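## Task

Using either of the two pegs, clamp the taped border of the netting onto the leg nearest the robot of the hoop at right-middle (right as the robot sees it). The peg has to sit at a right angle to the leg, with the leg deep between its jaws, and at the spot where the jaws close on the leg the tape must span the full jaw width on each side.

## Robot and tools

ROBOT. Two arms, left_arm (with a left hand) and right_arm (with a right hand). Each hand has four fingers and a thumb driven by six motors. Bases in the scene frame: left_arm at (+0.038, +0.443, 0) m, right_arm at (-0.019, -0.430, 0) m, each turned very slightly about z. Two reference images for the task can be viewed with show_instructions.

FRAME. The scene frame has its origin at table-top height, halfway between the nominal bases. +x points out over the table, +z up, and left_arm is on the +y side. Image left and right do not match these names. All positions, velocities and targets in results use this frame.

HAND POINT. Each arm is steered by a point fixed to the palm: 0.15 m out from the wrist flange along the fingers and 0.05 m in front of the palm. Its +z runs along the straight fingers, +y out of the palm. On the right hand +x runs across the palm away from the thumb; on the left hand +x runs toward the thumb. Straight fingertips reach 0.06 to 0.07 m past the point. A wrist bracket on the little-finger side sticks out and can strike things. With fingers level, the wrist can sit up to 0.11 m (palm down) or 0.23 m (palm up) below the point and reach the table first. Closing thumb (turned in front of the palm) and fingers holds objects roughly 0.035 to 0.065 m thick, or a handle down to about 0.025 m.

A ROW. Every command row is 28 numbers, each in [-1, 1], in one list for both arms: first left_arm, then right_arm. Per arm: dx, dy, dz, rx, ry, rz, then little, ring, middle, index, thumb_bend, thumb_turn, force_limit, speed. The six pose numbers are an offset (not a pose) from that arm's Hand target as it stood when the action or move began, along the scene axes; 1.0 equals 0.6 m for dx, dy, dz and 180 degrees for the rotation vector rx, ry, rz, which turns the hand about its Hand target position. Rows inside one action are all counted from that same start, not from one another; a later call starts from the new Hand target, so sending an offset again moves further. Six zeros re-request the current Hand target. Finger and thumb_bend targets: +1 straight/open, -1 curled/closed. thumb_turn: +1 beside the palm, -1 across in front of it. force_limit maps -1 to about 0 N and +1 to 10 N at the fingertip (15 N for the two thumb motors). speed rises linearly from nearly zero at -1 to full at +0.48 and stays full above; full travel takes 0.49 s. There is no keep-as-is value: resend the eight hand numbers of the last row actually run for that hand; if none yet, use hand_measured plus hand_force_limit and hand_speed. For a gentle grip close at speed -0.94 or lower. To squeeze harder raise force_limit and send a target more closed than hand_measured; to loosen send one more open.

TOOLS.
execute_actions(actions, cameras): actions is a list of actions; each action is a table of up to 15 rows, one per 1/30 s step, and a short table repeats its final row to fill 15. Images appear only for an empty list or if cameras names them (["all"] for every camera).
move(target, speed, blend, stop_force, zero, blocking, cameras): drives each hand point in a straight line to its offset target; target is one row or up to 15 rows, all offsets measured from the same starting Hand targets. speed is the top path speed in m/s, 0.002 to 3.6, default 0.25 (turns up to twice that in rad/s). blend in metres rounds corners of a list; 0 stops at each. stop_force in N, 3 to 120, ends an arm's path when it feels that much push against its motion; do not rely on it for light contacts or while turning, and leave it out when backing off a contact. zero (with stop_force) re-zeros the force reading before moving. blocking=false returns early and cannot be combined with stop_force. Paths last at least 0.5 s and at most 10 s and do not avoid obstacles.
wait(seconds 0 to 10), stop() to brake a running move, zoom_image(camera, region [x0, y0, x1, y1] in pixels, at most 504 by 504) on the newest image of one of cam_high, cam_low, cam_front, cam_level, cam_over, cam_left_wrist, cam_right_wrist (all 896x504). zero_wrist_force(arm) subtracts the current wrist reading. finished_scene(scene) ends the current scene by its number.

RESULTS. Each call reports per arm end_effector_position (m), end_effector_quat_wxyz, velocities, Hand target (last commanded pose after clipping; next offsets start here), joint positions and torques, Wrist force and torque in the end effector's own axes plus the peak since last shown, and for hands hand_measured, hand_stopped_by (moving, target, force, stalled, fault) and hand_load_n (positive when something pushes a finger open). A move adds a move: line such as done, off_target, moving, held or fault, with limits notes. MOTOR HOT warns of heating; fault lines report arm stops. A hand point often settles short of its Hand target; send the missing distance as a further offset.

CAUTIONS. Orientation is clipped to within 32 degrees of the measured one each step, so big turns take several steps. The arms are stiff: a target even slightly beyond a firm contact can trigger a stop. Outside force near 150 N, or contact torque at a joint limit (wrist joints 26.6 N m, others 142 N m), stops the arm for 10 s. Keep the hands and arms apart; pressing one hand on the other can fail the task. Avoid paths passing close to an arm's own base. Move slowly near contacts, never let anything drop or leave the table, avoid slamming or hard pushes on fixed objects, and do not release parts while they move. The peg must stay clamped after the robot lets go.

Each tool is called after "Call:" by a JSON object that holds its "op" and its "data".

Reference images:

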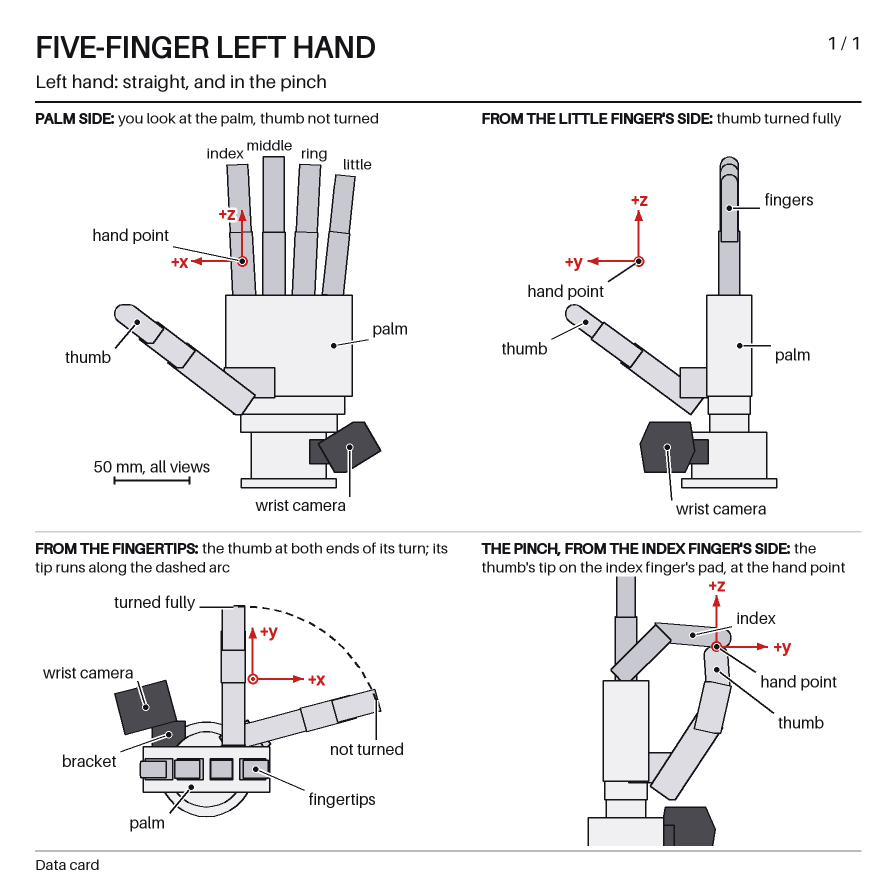

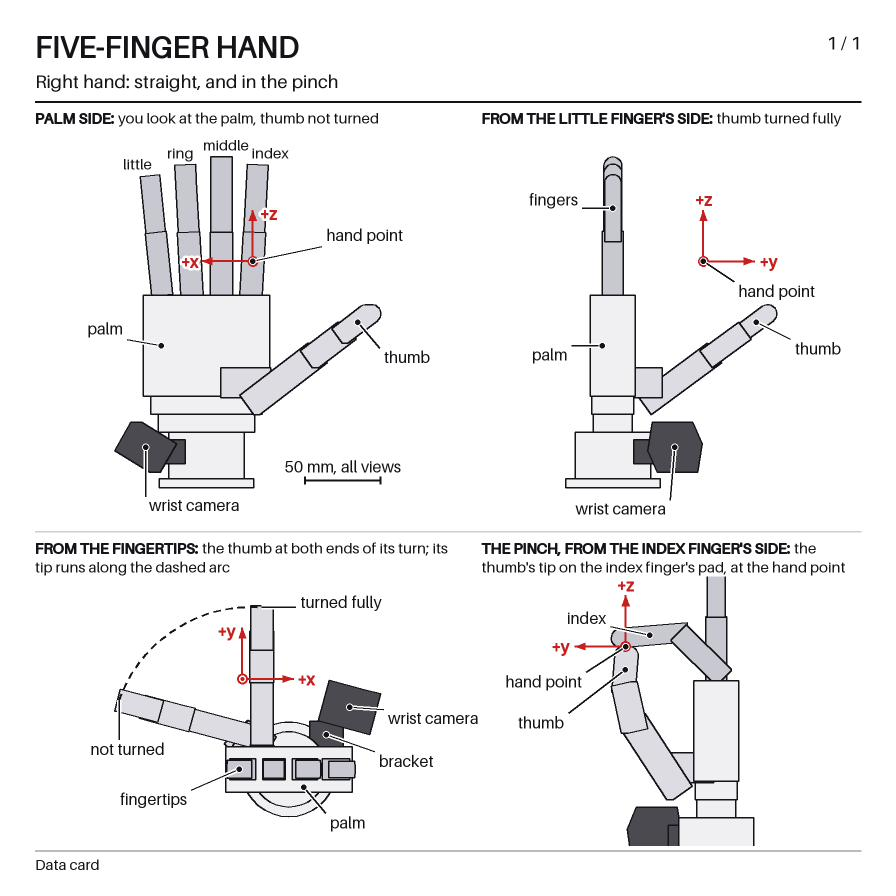

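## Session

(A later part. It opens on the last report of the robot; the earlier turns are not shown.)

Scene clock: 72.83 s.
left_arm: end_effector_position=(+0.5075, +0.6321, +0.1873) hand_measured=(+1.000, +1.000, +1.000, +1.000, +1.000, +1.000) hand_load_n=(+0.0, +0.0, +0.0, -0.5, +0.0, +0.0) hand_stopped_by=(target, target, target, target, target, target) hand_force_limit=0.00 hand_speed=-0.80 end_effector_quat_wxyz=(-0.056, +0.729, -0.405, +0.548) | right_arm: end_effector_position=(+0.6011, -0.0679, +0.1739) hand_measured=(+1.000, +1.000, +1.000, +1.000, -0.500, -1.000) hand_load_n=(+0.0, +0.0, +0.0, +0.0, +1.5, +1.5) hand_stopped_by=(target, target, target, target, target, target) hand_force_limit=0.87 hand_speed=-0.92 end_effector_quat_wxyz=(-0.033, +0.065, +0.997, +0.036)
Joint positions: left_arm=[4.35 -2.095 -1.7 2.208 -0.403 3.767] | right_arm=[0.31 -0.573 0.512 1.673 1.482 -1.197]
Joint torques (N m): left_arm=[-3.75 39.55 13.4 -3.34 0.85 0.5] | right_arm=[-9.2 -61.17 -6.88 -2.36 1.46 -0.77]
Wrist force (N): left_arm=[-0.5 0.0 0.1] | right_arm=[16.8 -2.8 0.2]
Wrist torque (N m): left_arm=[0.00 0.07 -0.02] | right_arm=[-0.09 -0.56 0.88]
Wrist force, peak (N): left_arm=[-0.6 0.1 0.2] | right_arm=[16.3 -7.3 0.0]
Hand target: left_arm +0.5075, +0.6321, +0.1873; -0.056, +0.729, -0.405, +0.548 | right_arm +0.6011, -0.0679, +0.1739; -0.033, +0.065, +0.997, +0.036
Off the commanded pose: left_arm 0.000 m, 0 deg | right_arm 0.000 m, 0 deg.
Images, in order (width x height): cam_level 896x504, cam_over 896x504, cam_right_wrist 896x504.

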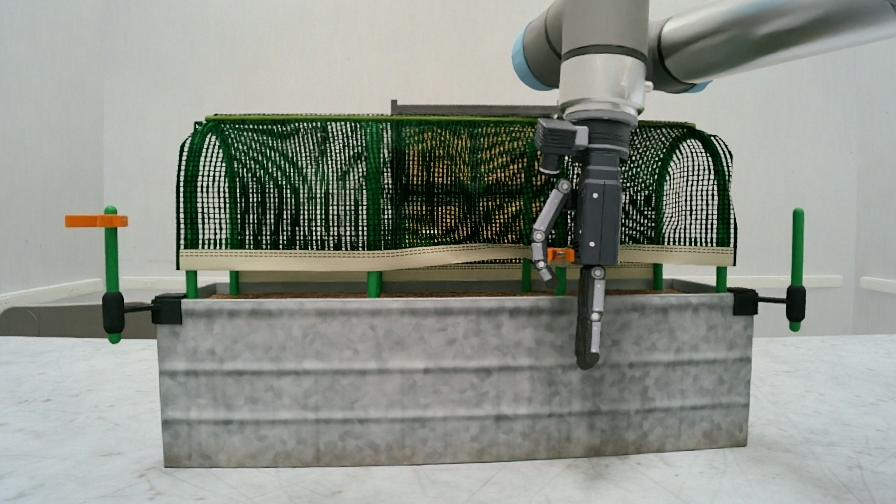

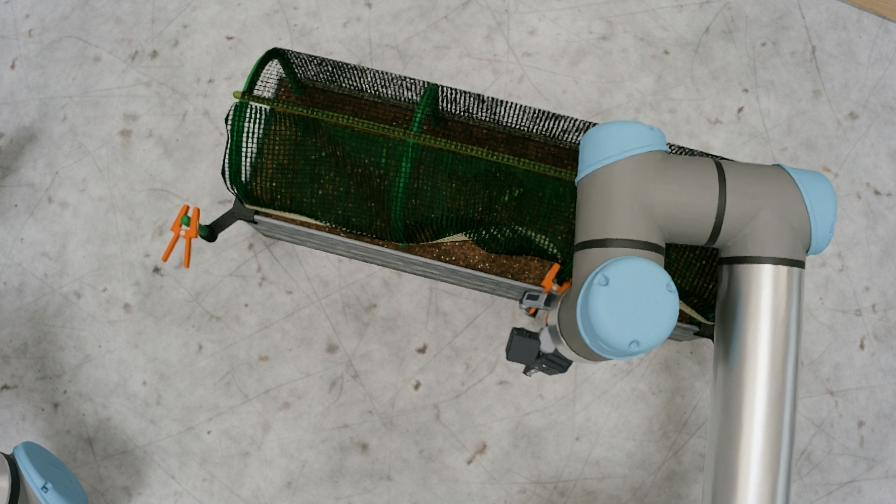

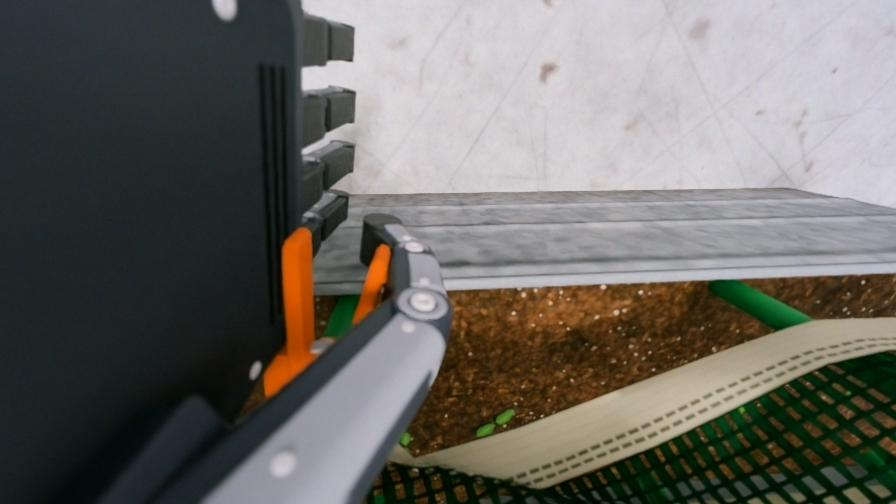

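Call:
{"op": "execute_actions", "data": {"actions": [[[0,0,0,0,0,0,1,1,1,1,1,1,0,-0.8,-0.0015,-0.0012,0,0,0,0,1,1,1,1,-0.3,-1,0.87,-0.92]],[[0,0,0,0,0,0,1,1,1,1,1,1,0,-0.8,-0.0015,-0.0012,0,0,0,0,1,1,1,1,-0.3,-1,0.87,-0.92]]], "cameras": ["cam_level","cam_right_wrist","cam_over"]}}

Call:
{"op": "zoom_image", "data": {"camera": "cam_level", "region": [540, 235, 590, 275]}}

Call:
{"op": "zoom_image", "data": {"camera": "cam_over", "region": [530, 260, 570, 320]}}

Call:
{"op": "zoom_image", "data": {"camera": "cam_right_wrist", "region": [250, 200, 450, 420]}}

Scene clock: 76.47 s.
left_arm: end_effector_position=(+0.5075, +0.6321, +0.1873) hand_measured=(+1.000, +1.000, +1.000, +1.000, +1.000, +1.000) hand_load_n=(+0.0, +0.0, +0.0, +0.0, +0.0, +0.0) hand_stopped_by=(target, target, target, target, target, target) hand_force_limit=0.00 hand_speed=-0.80 end_effector_quat_wxyz=(-0.056, +0.729, -0.405, +0.548) | right_arm: end_effector_position=(+0.5993, -0.0693, +0.1739) hand_measured=(+1.000, +1.000, +1.000, +1.000, -0.300, -1.000) hand_load_n=(+0.0, +0.0, +0.0, +0.0, +0.0, +0.0) hand_stopped_by=(target, target, target, target, target, target) hand_force_limit=0.87 hand_speed=-0.92 end_effector_quat_wxyz=(-0.033, +0.065, +0.997, +0.036)
Joint positions: left_arm=[4.35 -2.095 -1.7 2.208 -0.403 3.767] | right_arm=[0.308 -0.584 0.532 1.663 1.482 -1.198]
Joint torques (N m): left_arm=[-3.39 38.89 11.42 -3.14 0.96 0.75] | right_arm=[-6.69 -61.42 -5.56 -0.37 -0.3 -0.99]
Wrist force (N): left_arm=[-0.3 0.0 0.1] | right_arm=[5.9 -0.9 -1.1]
Wrist torque (N m): left_arm=[0.01 0.05 -0.02] | right_arm=[0.05 -0.17 0.42]
Wrist force, peak (N): left_arm=[-0.6 0.0 0.0] | right_arm=[17.1 -3.0 0.1]
Hand target: left_arm +0.5075, +0.6321, +0.1873; -0.056, +0.729, -0.405, +0.548 | right_arm +0.5993, -0.0693, +0.1739; -0.033, +0.065, +0.997, +0.036
Off the commanded pose: left_arm 0.000 m, 0 deg | right_arm 0.000 m, 0 deg.
Images, in order (width x height): cam_level 896x504, cam_over 896x504, cam_right_wrist 896x504.

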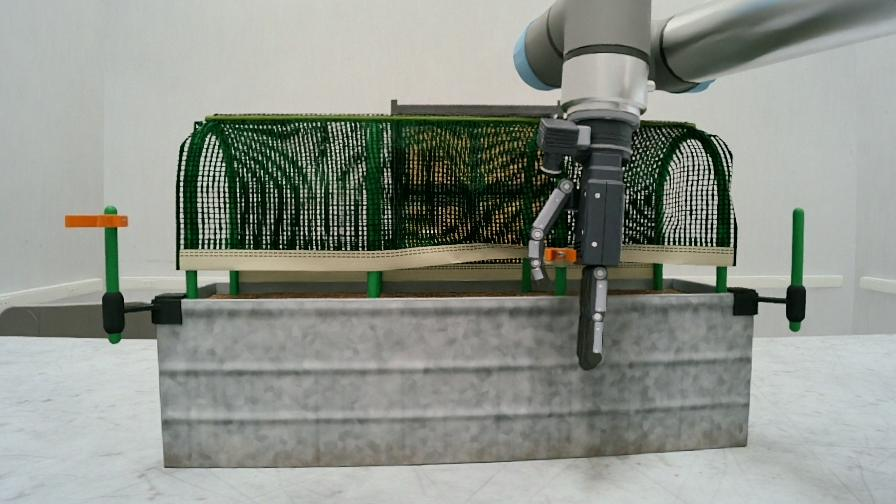

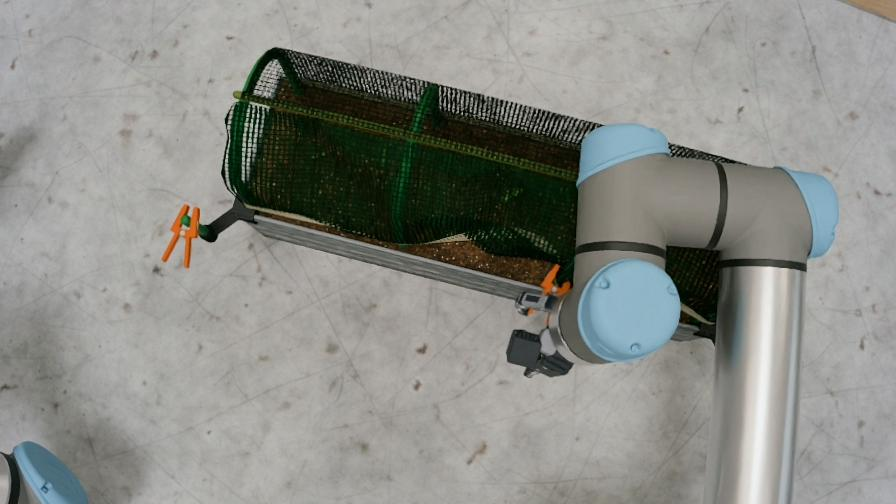

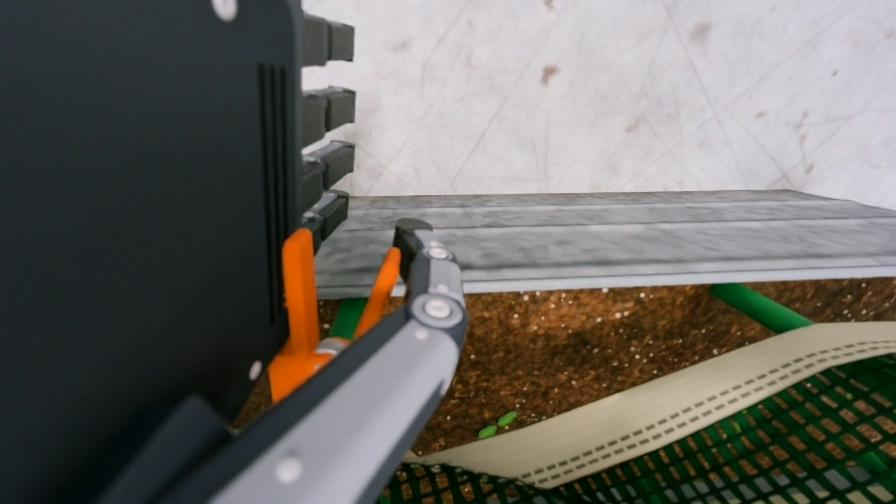

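Scaled by 10.080 from the camera's 896x504 image, which has a finer 1280x720 frame.

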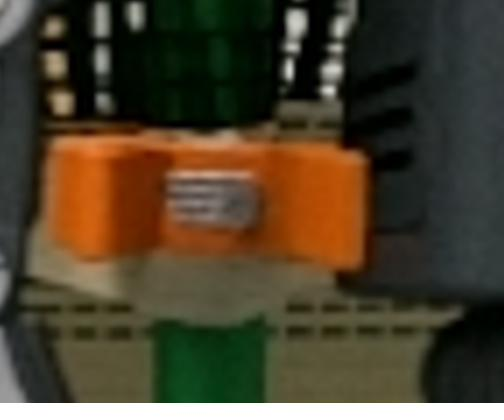

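Scaled by 8.400 from the camera's 896x504 image, which has a finer 1280x720 frame.

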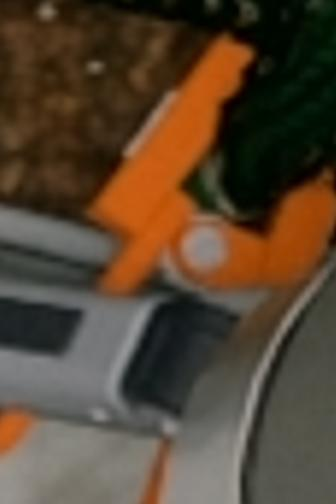

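Scaled by 2.291 from the camera's 896x504 image, which has a finer 1280x720 frame.

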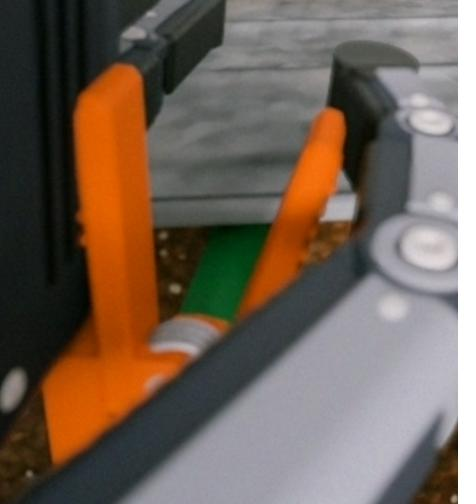

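Call:
{"op": "execute_actions", "data": {"actions": [[[0,0,0,0,0,0,1,1,1,1,1,1,0,-0.8,0,-0.0012,0,0,0,0,1,1,1,1,0.3,-1,0.87,-0.85]],[[0,0,0,0,0,0,1,1,1,1,1,1,0,-0.8,-0.0008,-0.0012,0,0,0,0,1,1,1,1,0.3,-1,0.87,-0.85]],[[0,0,0,0,0,0,1,1,1,1,1,1,0,-0.8,0,-0.0012,0,0,0,0,1,1,1,1,0.3,-1,0.87,-0.85]]], "cameras": ["cam_level","cam_right_wrist","cam_over"]}}

Call:
{"op": "zoom_image", "data": {"camera": "cam_level", "region": [540, 235, 590, 275]}}

Call:
{"op": "zoom_image", "data": {"camera": "cam_over", "region": [530, 260, 570, 320]}}

Call:
{"op": "zoom_image", "data": {"camera": "cam_right_wrist", "region": [250, 200, 450, 420]}}

Scene clock: 79.90 s.
left_arm: end_effector_position=(+0.5075, +0.6321, +0.1873) hand_measured=(+1.000, +1.000, +1.000, +1.000, +1.000, +1.000) hand_load_n=(+0.0, +0.0, +0.0, +0.0, +0.0, +0.0) hand_stopped_by=(target, target, target, target, target, target) hand_force_limit=0.00 hand_speed=-0.80 end_effector_quat_wxyz=(-0.056, +0.729, -0.405, +0.548) | right_arm: end_effector_position=(+0.5989, -0.0715, +0.1739) hand_measured=(+1.000, +1.000, +1.000, +1.000, +0.300, -1.000) hand_load_n=(-0.5, +0.0, +0.0, +0.0, -0.5, +0.0) hand_stopped_by=(target, target, target, target, target, target) hand_force_limit=0.87 hand_speed=-0.85 end_effector_quat_wxyz=(-0.033, +0.065, +0.997, +0.036)
Joint positions: left_arm=[4.35 -2.095 -1.7 2.208 -0.403 3.767] | right_arm=[0.305 -0.59 0.544 1.658 1.482 -1.201]
Joint torques (N m): left_arm=[-5.28 39.94 12.09 -3.35 0.85 0.8] | right_arm=[-5.98 -61.72 -4.31 0.6 1.43 -1.18]
Wrist force (N): left_arm=[-0.1 -0.1 0.2] | right_arm=[2.1 -0.3 -0.1]
Wrist torque (N m): left_arm=[-0.02 0.02 0.00] | right_arm=[0.02 -0.09 0.29]
Wrist force, peak (N): left_arm=[-0.5 0.0 0.3] | right_arm=[6.0 -1.5 -0.8]
Hand target: left_arm +0.5075, +0.6321, +0.1873; -0.056, +0.729, -0.405, +0.548 | right_arm +0.5989, -0.0715, +0.1739; -0.033, +0.065, +0.997, +0.036
Off the commanded pose: left_arm 0.000 m, 0 deg | right_arm 0.000 m, 0 deg.
Images, in order (width x height): cam_level 896x504, cam_over 896x504, cam_right_wrist 896x504.

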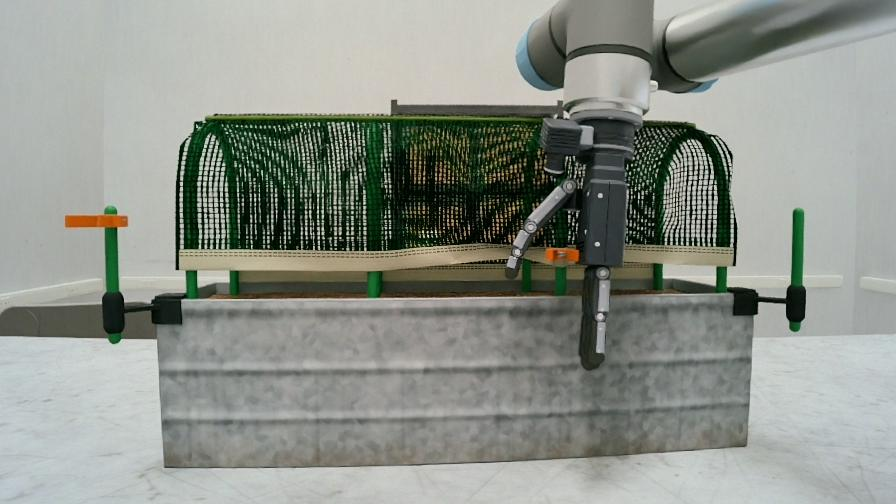

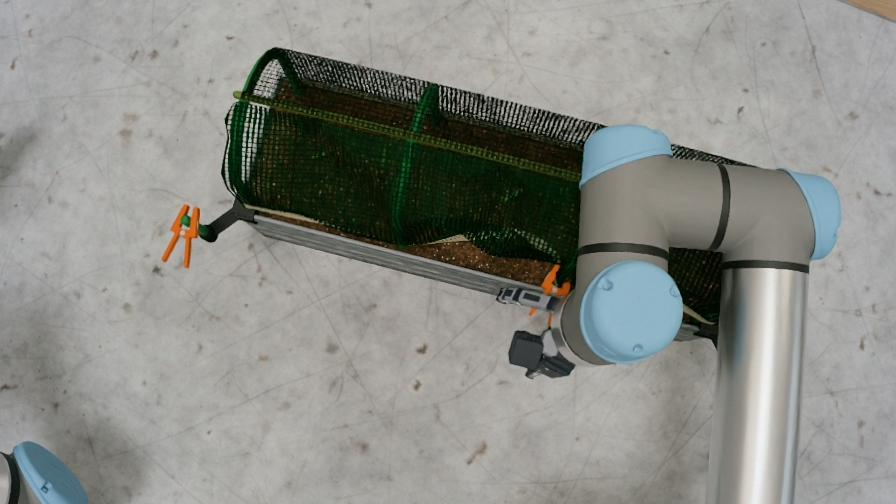

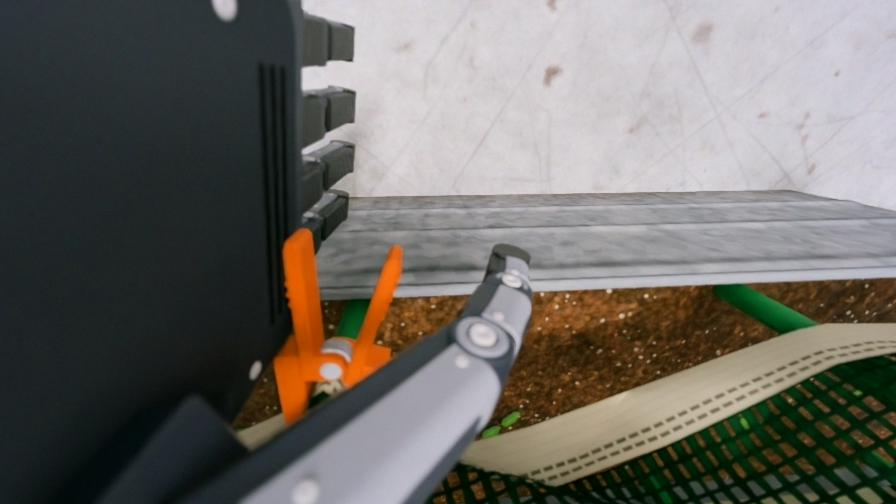

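Scaled by 10.080 from the camera's 896x504 image, which has a finer 1280x720 frame.

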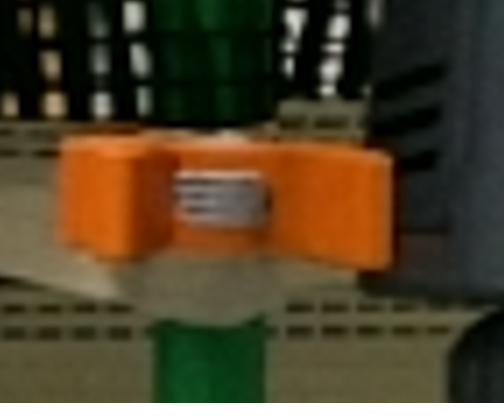

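Scaled by 8.400 from the camera's 896x504 image, which has a finer 1280x720 frame.

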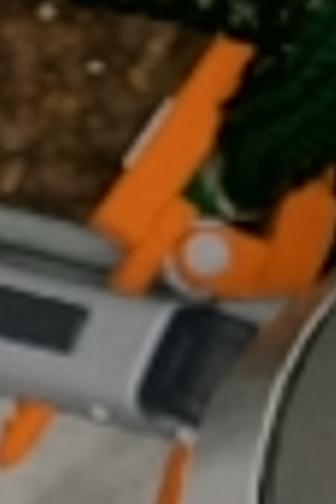

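Scaled by 2.291 from the camera's 896x504 image, which has a finer 1280x720 frame.

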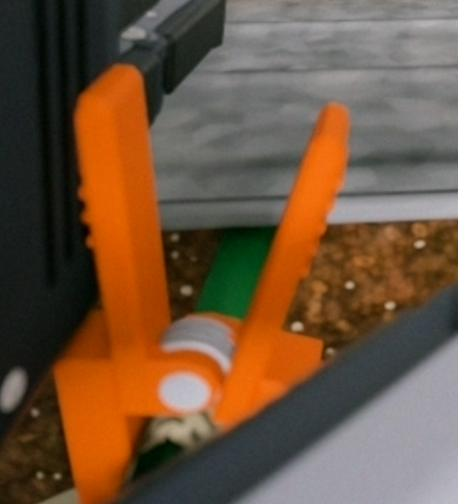

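Call:
{"op": "execute_actions", "data": {"actions": [[[0,0,0,0,0,0,1,1,1,1,1,1,0,-0.8,0,-0.0017,0,0,0,0,1,1,1,1,0.3,-1,0.87,-0.85]],[[0,0,0,0,0,0,1,1,1,1,1,1,0,-0.8,0,-0.0017,0,0,0,0,1,1,1,1,0.3,-1,0.87,-0.85]],[[0,0,0,0,0,0,1,1,1,1,1,1,0,-0.8,0,-0.0025,0,0,0,0,1,1,1,1,0.3,-1,0.87,-0.85]]], "cameras": ["cam_level","cam_right_wrist","cam_over"]}}

Call:
{"op": "zoom_image", "data": {"camera": "cam_level", "region": [540, 235, 590, 275]}}

Call:
{"op": "zoom_image", "data": {"camera": "cam_over", "region": [530, 260, 570, 320]}}

Call:
{"op": "zoom_image", "data": {"camera": "cam_right_wrist", "region": [250, 200, 450, 420]}}

Scene clock: 82.03 s.
left_arm: end_effector_position=(+0.5075, +0.6321, +0.1873) hand_measured=(+1.000, +1.000, +1.000, +1.000, +1.000, +1.000) hand_load_n=(+0.0, +0.0, +0.0, +0.0, -0.5, -0.5) hand_stopped_by=(target, target, target, target, target, target) hand_force_limit=0.00 hand_speed=-0.80 end_effector_quat_wxyz=(-0.056, +0.729, -0.405, +0.548) | right_arm: end_effector_position=(+0.5989, -0.0750, +0.1739) hand_measured=(+1.000, +1.000, +1.000, +1.000, +0.300, -1.000) hand_load_n=(+0.0, +0.0, +0.0, +0.0, +0.0, +0.0) hand_stopped_by=(target, target, target, target, target, target) hand_force_limit=0.87 hand_speed=-0.85 end_effector_quat_wxyz=(-0.033, +0.065, +0.997, +0.036)
Joint positions: left_arm=[4.35 -2.095 -1.7 2.208 -0.403 3.767] | right_arm=[0.3 -0.597 0.558 1.652 1.482 -1.206]
Joint torques (N m): left_arm=[-3.57 38.97 11.44 -3.33 0.81 0.75] | right_arm=[-6.17 -62.51 -4.14 0.8 1.62 -1.16]
Wrist force (N): left_arm=[-0.2 -0.1 0.0] | right_arm=[1.0 0.5 -0.2]
Wrist torque (N m): left_arm=[0.00 0.03 -0.01] | right_arm=[0.05 -0.01 0.26]
Wrist force, peak (N): left_arm=[-0.5 0.1 0.2] | right_arm=[2.2 -0.9 -0.3]
Hand target: left_arm +0.5075, +0.6321, +0.1873; -0.056, +0.729, -0.405, +0.548 | right_arm +0.5989, -0.0750, +0.1739; -0.033, +0.065, +0.997, +0.036
Off the commanded pose: left_arm 0.000 m, 0 deg | right_arm 0.000 m, 0 deg.
Images, in order (width x height): cam_level 896x504, cam_over 896x504, cam_right_wrist 896x504.

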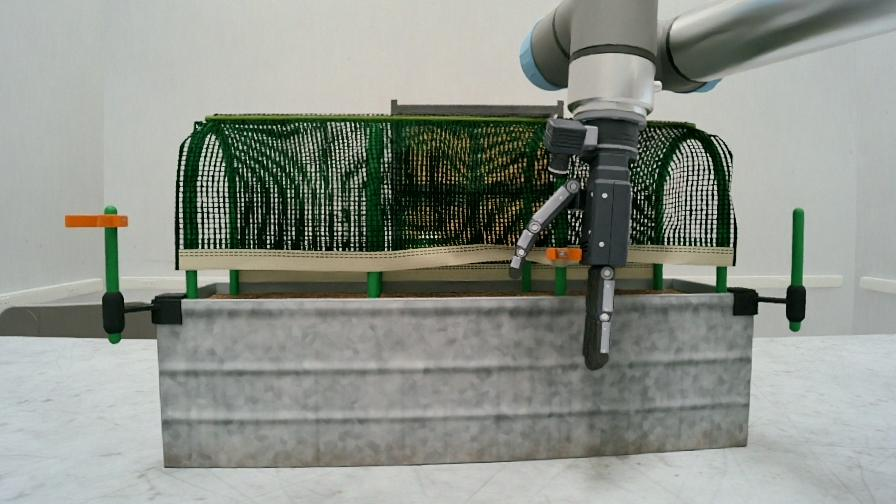

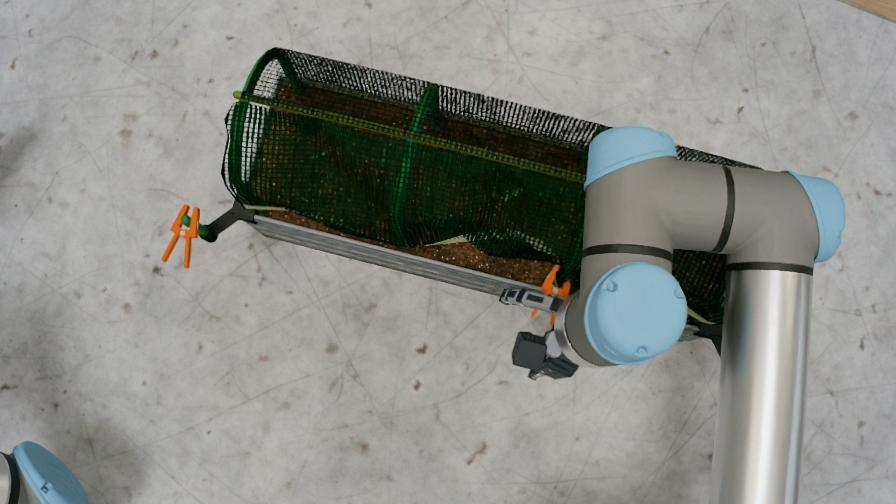

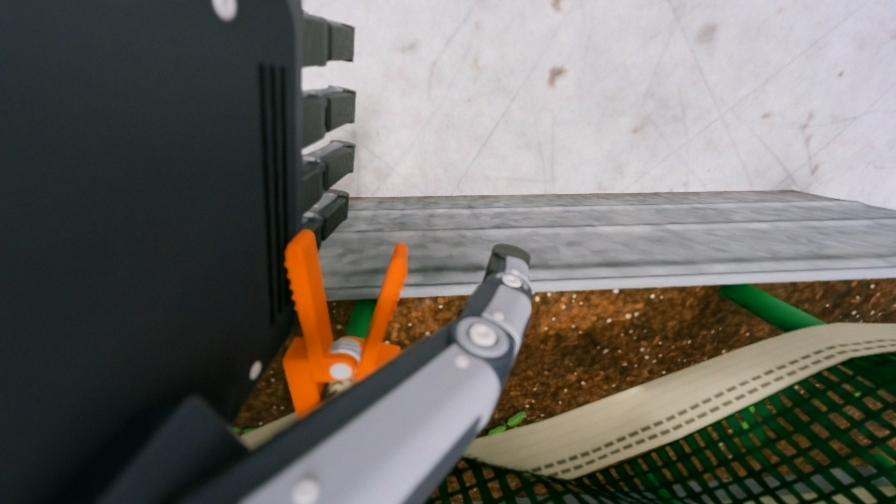

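Scaled by 10.080 from the camera's 896x504 image, which has a finer 1280x720 frame.

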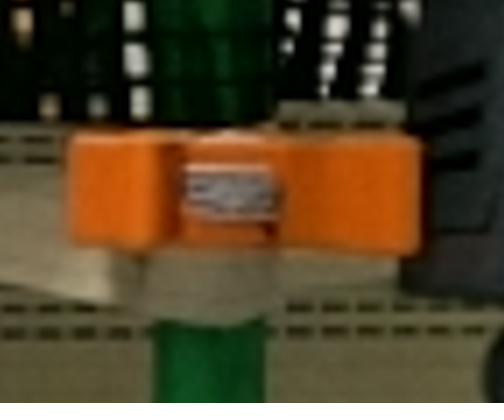

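Scaled by 8.400 from the camera's 896x504 image, which has a finer 1280x720 frame.

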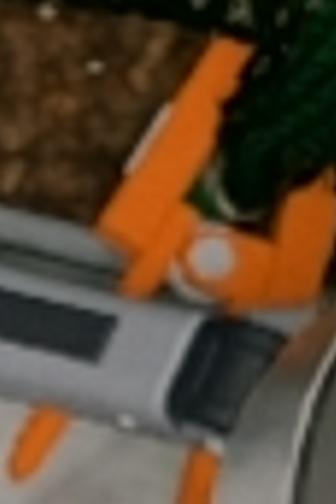

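Scaled by 2.291 from the camera's 896x504 image, which has a finer 1280x720 frame.

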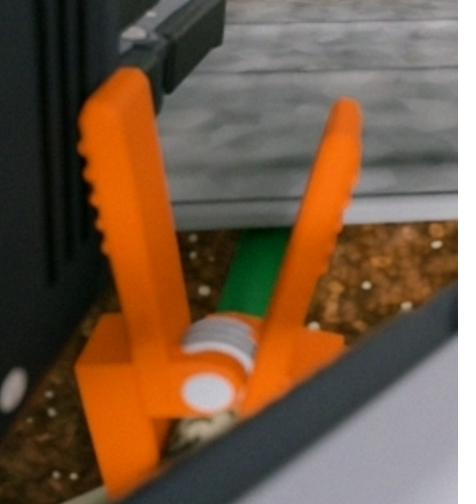

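Call:
{"op": "execute_actions", "data": {"actions": [[[0,0,0,0,0,0,1,1,1,1,1,1,0,-0.8,0,-0.002,0,0,0,0,1,1,1,1,0.3,-1,0.87,-0.85]],[[0,0,0,0,0,0,1,1,1,1,1,1,0,-0.8,0,-0.003,0,0,0,0,1,1,1,1,0.3,-1,0.87,-0.85]],[[0,0,0,0,0,0,1,1,1,1,1,1,0,-0.8,0,-0.003,0,0,0,0,1,1,1,1,0.3,-1,0.87,-0.85]]], "cameras": ["cam_level","cam_right_wrist","cam_over"]}}

Call:
{"op": "zoom_image", "data": {"camera": "cam_level", "region": [540, 235, 590, 275]}}

Call:
{"op": "zoom_image", "data": {"camera": "cam_over", "region": [530, 260, 570, 320]}}

Call:
{"op": "zoom_image", "data": {"camera": "cam_right_wrist", "region": [250, 200, 450, 420]}}

Scene clock: 84.17 s.
left_arm: end_effector_position=(+0.5075, +0.6321, +0.1873) hand_measured=(+1.000, +1.000, +1.000, +1.000, +1.000, +1.000) hand_load_n=(+0.0, +0.0, +0.0, +0.0, +0.0, -0.5) hand_stopped_by=(target, target, target, target, target, target) hand_force_limit=0.00 hand_speed=-0.80 end_effector_quat_wxyz=(-0.056, +0.729, -0.405, +0.548) | right_arm: end_effector_position=(+0.5989, -0.0798, +0.1739) hand_measured=(+1.000, +1.000, +1.000, +1.000, +0.300, -1.000) hand_load_n=(-0.5, +0.0, +0.0, +0.0, -0.5, +0.0) hand_stopped_by=(target, target, target, target, target, target) hand_force_limit=0.87 hand_speed=-0.85 end_effector_quat_wxyz=(-0.033, +0.065, +0.997, +0.036)
Joint positions: left_arm=[4.35 -2.095 -1.7 2.208 -0.403 3.767] | right_arm=[0.292 -0.606 0.575 1.644 1.483 -1.214]
Joint torques (N m): left_arm=[-4.28 38.77 10.7 -3.33 0.68 0.75] | right_arm=[-5.65 -62.33 -4.67 0.82 1.59 -1.1]
Wrist force (N): left_arm=[-0.1 0.0 -0.1] | right_arm=[1.1 0.4 0.1]
Wrist torque (N m): left_arm=[0.01 0.01 -0.01] | right_arm=[0.01 -0.02 0.26]
Wrist force, peak (N): left_arm=[-0.5 -0.1 0.3] | right_arm=[1.5 0.5 0.0]
Hand target: left_arm +0.5075, +0.6321, +0.1873; -0.056, +0.729, -0.405, +0.548 | right_arm +0.5989, -0.0798, +0.1739; -0.033, +0.065, +0.997, +0.036
Off the commanded pose: left_arm 0.000 m, 0 deg | right_arm 0.000 m, 0 deg.
Images, in order (width x height): cam_level 896x504, cam_over 896x504, cam_right_wrist 896x504.

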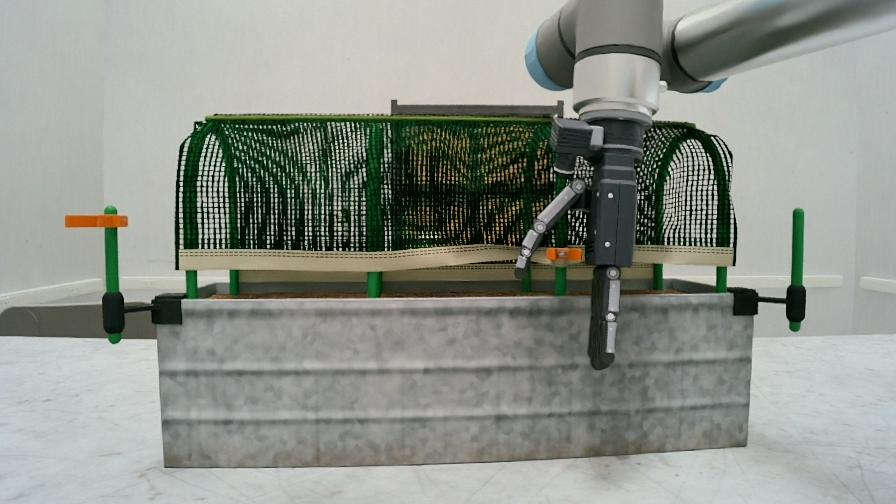

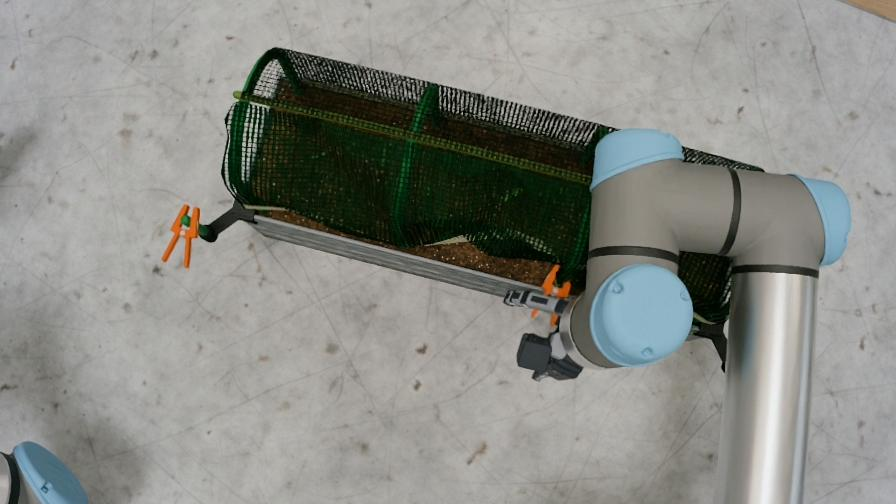

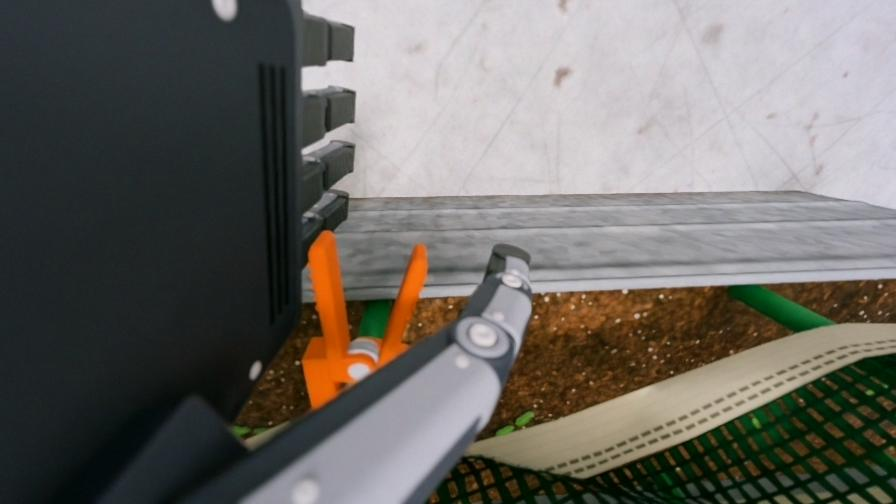

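Scaled by 10.080 from the camera's 896x504 image, which has a finer 1280x720 frame.

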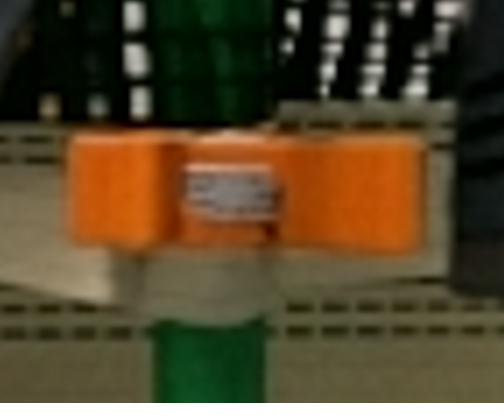

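Scaled by 8.400 from the camera's 896x504 image, which has a finer 1280x720 frame.

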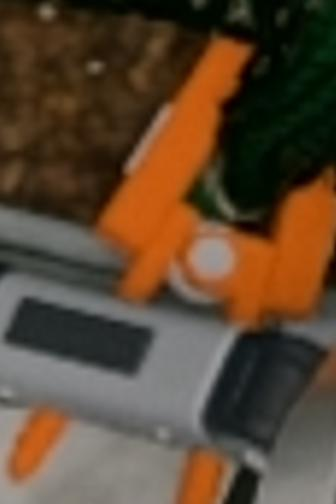

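Scaled by 2.291 from the camera's 896x504 image, which has a finer 1280x720 frame.

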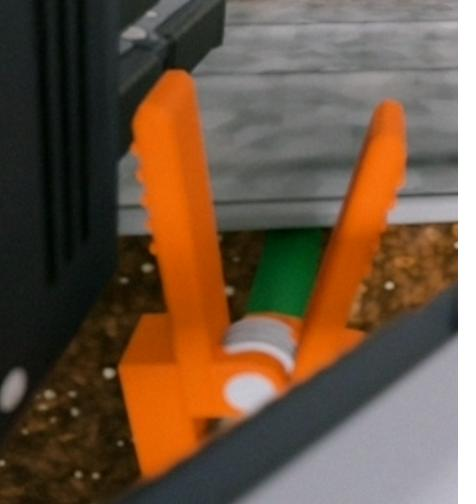

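Call:
{"op": "move", "data": {"target": [0,0,0,0,0,0,1,1,1,1,1,1,0,-0.8,-0.1333,0,0,0,0,0,1,1,1,1,0.3,-1,0.87,-0.85], "speed": 0.05, "stop_force": 6, "cameras": ["cam_level","cam_right_wrist","cam_over","cam_front"]}}

Call:
{"op": "zoom_image", "data": {"camera": "cam_level", "region": [530, 230, 600, 280]}}

Call:
{"op": "zoom_image", "data": {"camera": "cam_over", "region": [530, 260, 590, 320]}}

Call:
{"op": "zoom_image", "data": {"camera": "cam_right_wrist", "region": [300, 200, 560, 460]}}

Scene clock: 87.63 s.
left_arm: end_effector_position=(+0.5075, +0.6321, +0.1873) hand_measured=(+1.000, +1.000, +1.000, +1.000, +1.000, +1.000) hand_load_n=(+0.0, +0.0, +0.0, +0.0, +0.0, +0.0) hand_stopped_by=(target, target, target, target, target, target) hand_force_limit=0.00 hand_speed=-0.80 end_effector_quat_wxyz=(-0.056, +0.729, -0.405, +0.548) | right_arm: end_effector_position=(+0.5189, -0.0798, +0.1739) hand_measured=(+1.000, +1.000, +1.000, +1.000, +0.300, -1.000) hand_load_n=(+0.0, +0.0, +0.0, +0.0, +0.0, +0.0) hand_stopped_by=(target, target, target, target, target, target) hand_force_limit=0.87 hand_speed=-0.85 end_effector_quat_wxyz=(-0.033, +0.065, +0.997, +0.036)
Joint positions: left_arm=[4.35 -2.095 -1.7 2.208 -0.403 3.767] | right_arm=[0.325 -0.848 1.013 1.446 1.481 -1.182]
Joint torques (N m): left_arm=[-4.13 39.41 12.2 -3.47 0.75 0.74] | right_arm=[7.01 -55.02 -4.23 0.91 -1.33 1.28]
Wrist force (N): left_arm=[-0.1 0.1 0.1] | right_arm=[1.0 0.3 -0.3]
Wrist torque (N m): left_arm=[0.02 0.02 -0.01] | right_arm=[0.03 0.00 0.16]
Wrist force, peak (N): left_arm=[-0.3 -0.2 0.4] | right_arm=[1.6 0.6 0.1]
Hand target: left_arm +0.5075, +0.6321, +0.1873; -0.056, +0.729, -0.405, +0.548 | right_arm +0.5189, -0.0798, +0.1739; -0.033, +0.065, +0.997, +0.036
Off the commanded pose: left_arm 0.000 m, 0 deg | right_arm 0.000 m, 0 deg.
move: done
Images, in order (width x height): cam_front 896x504, cam_level 896x504, cam_over 896x504, cam_right_wrist 896x504.

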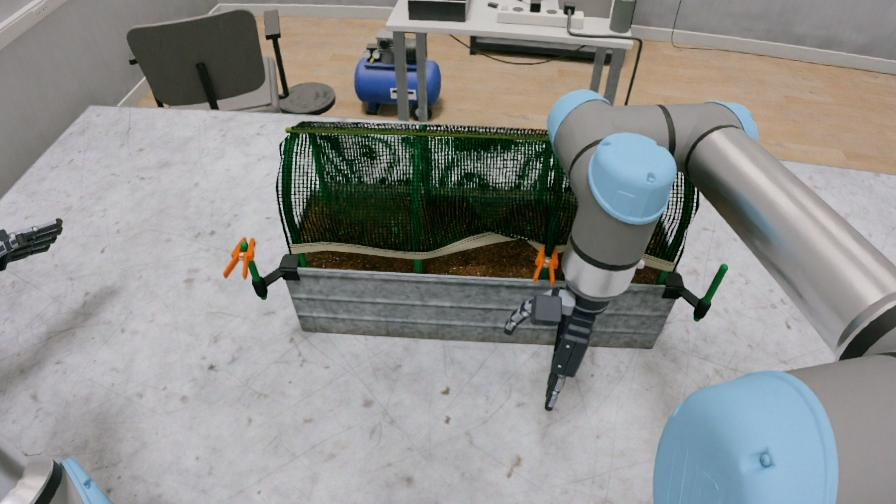

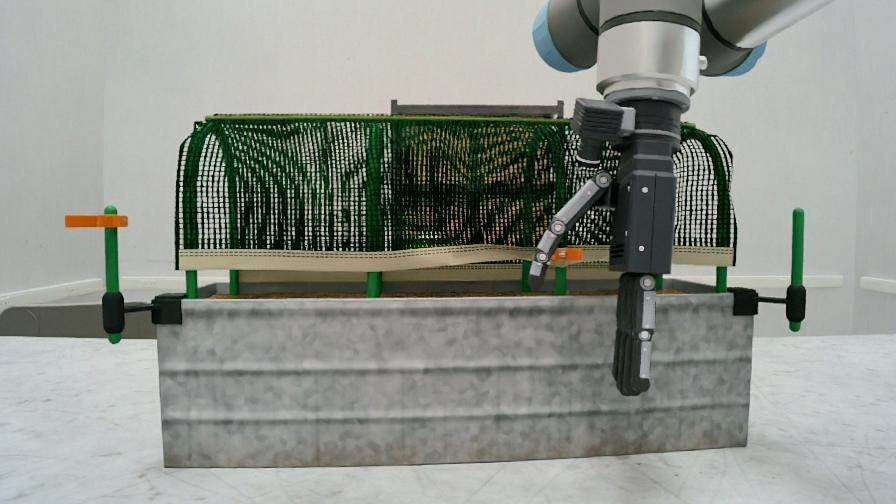

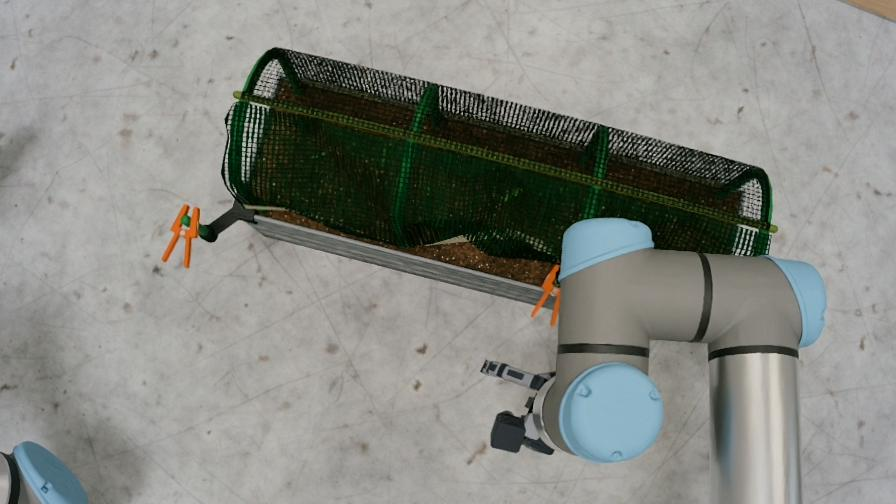

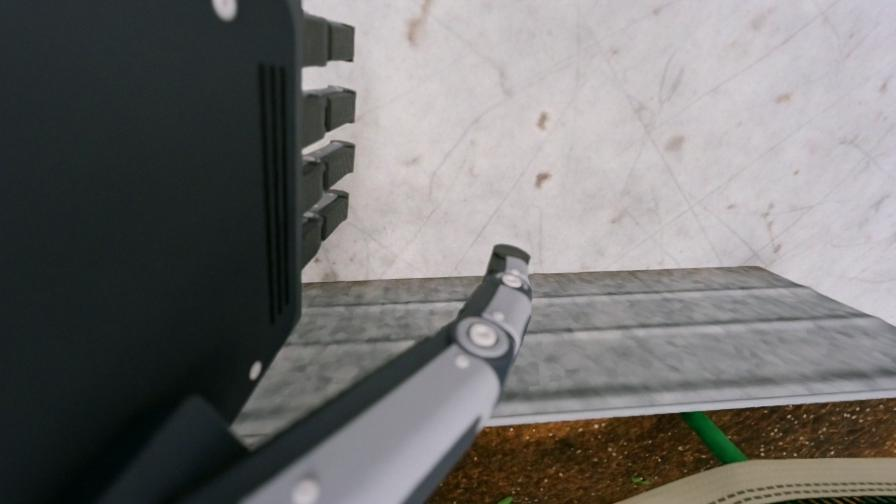

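Scaled by 7.200 from the camera's 896x504 image, which has a finer 1280x720 frame.

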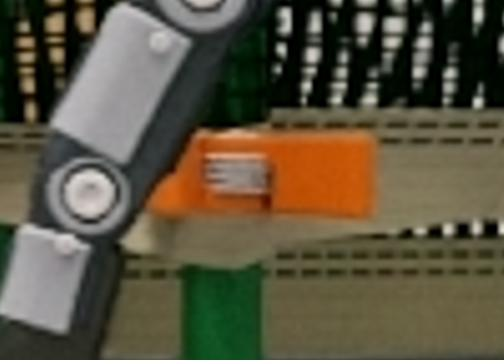

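Scaled by 8.400 from the camera's 896x504 image, which has a finer 1280x720 frame.

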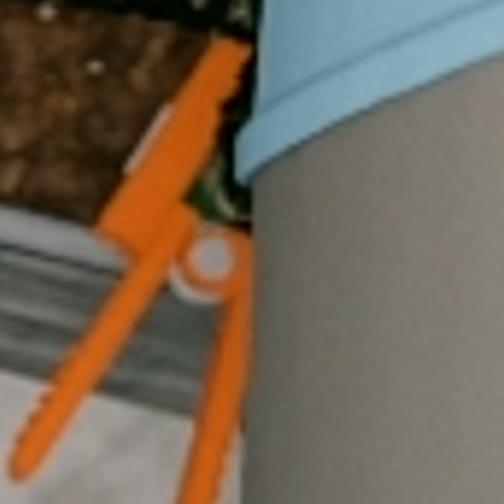

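Scaled by 1.938 from the camera's 896x504 image, which has a finer 1280x720 frame.

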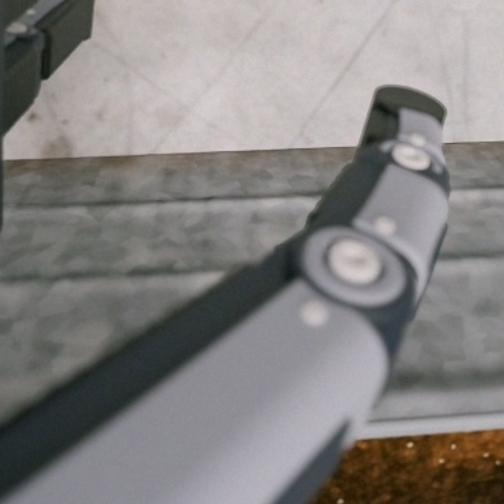

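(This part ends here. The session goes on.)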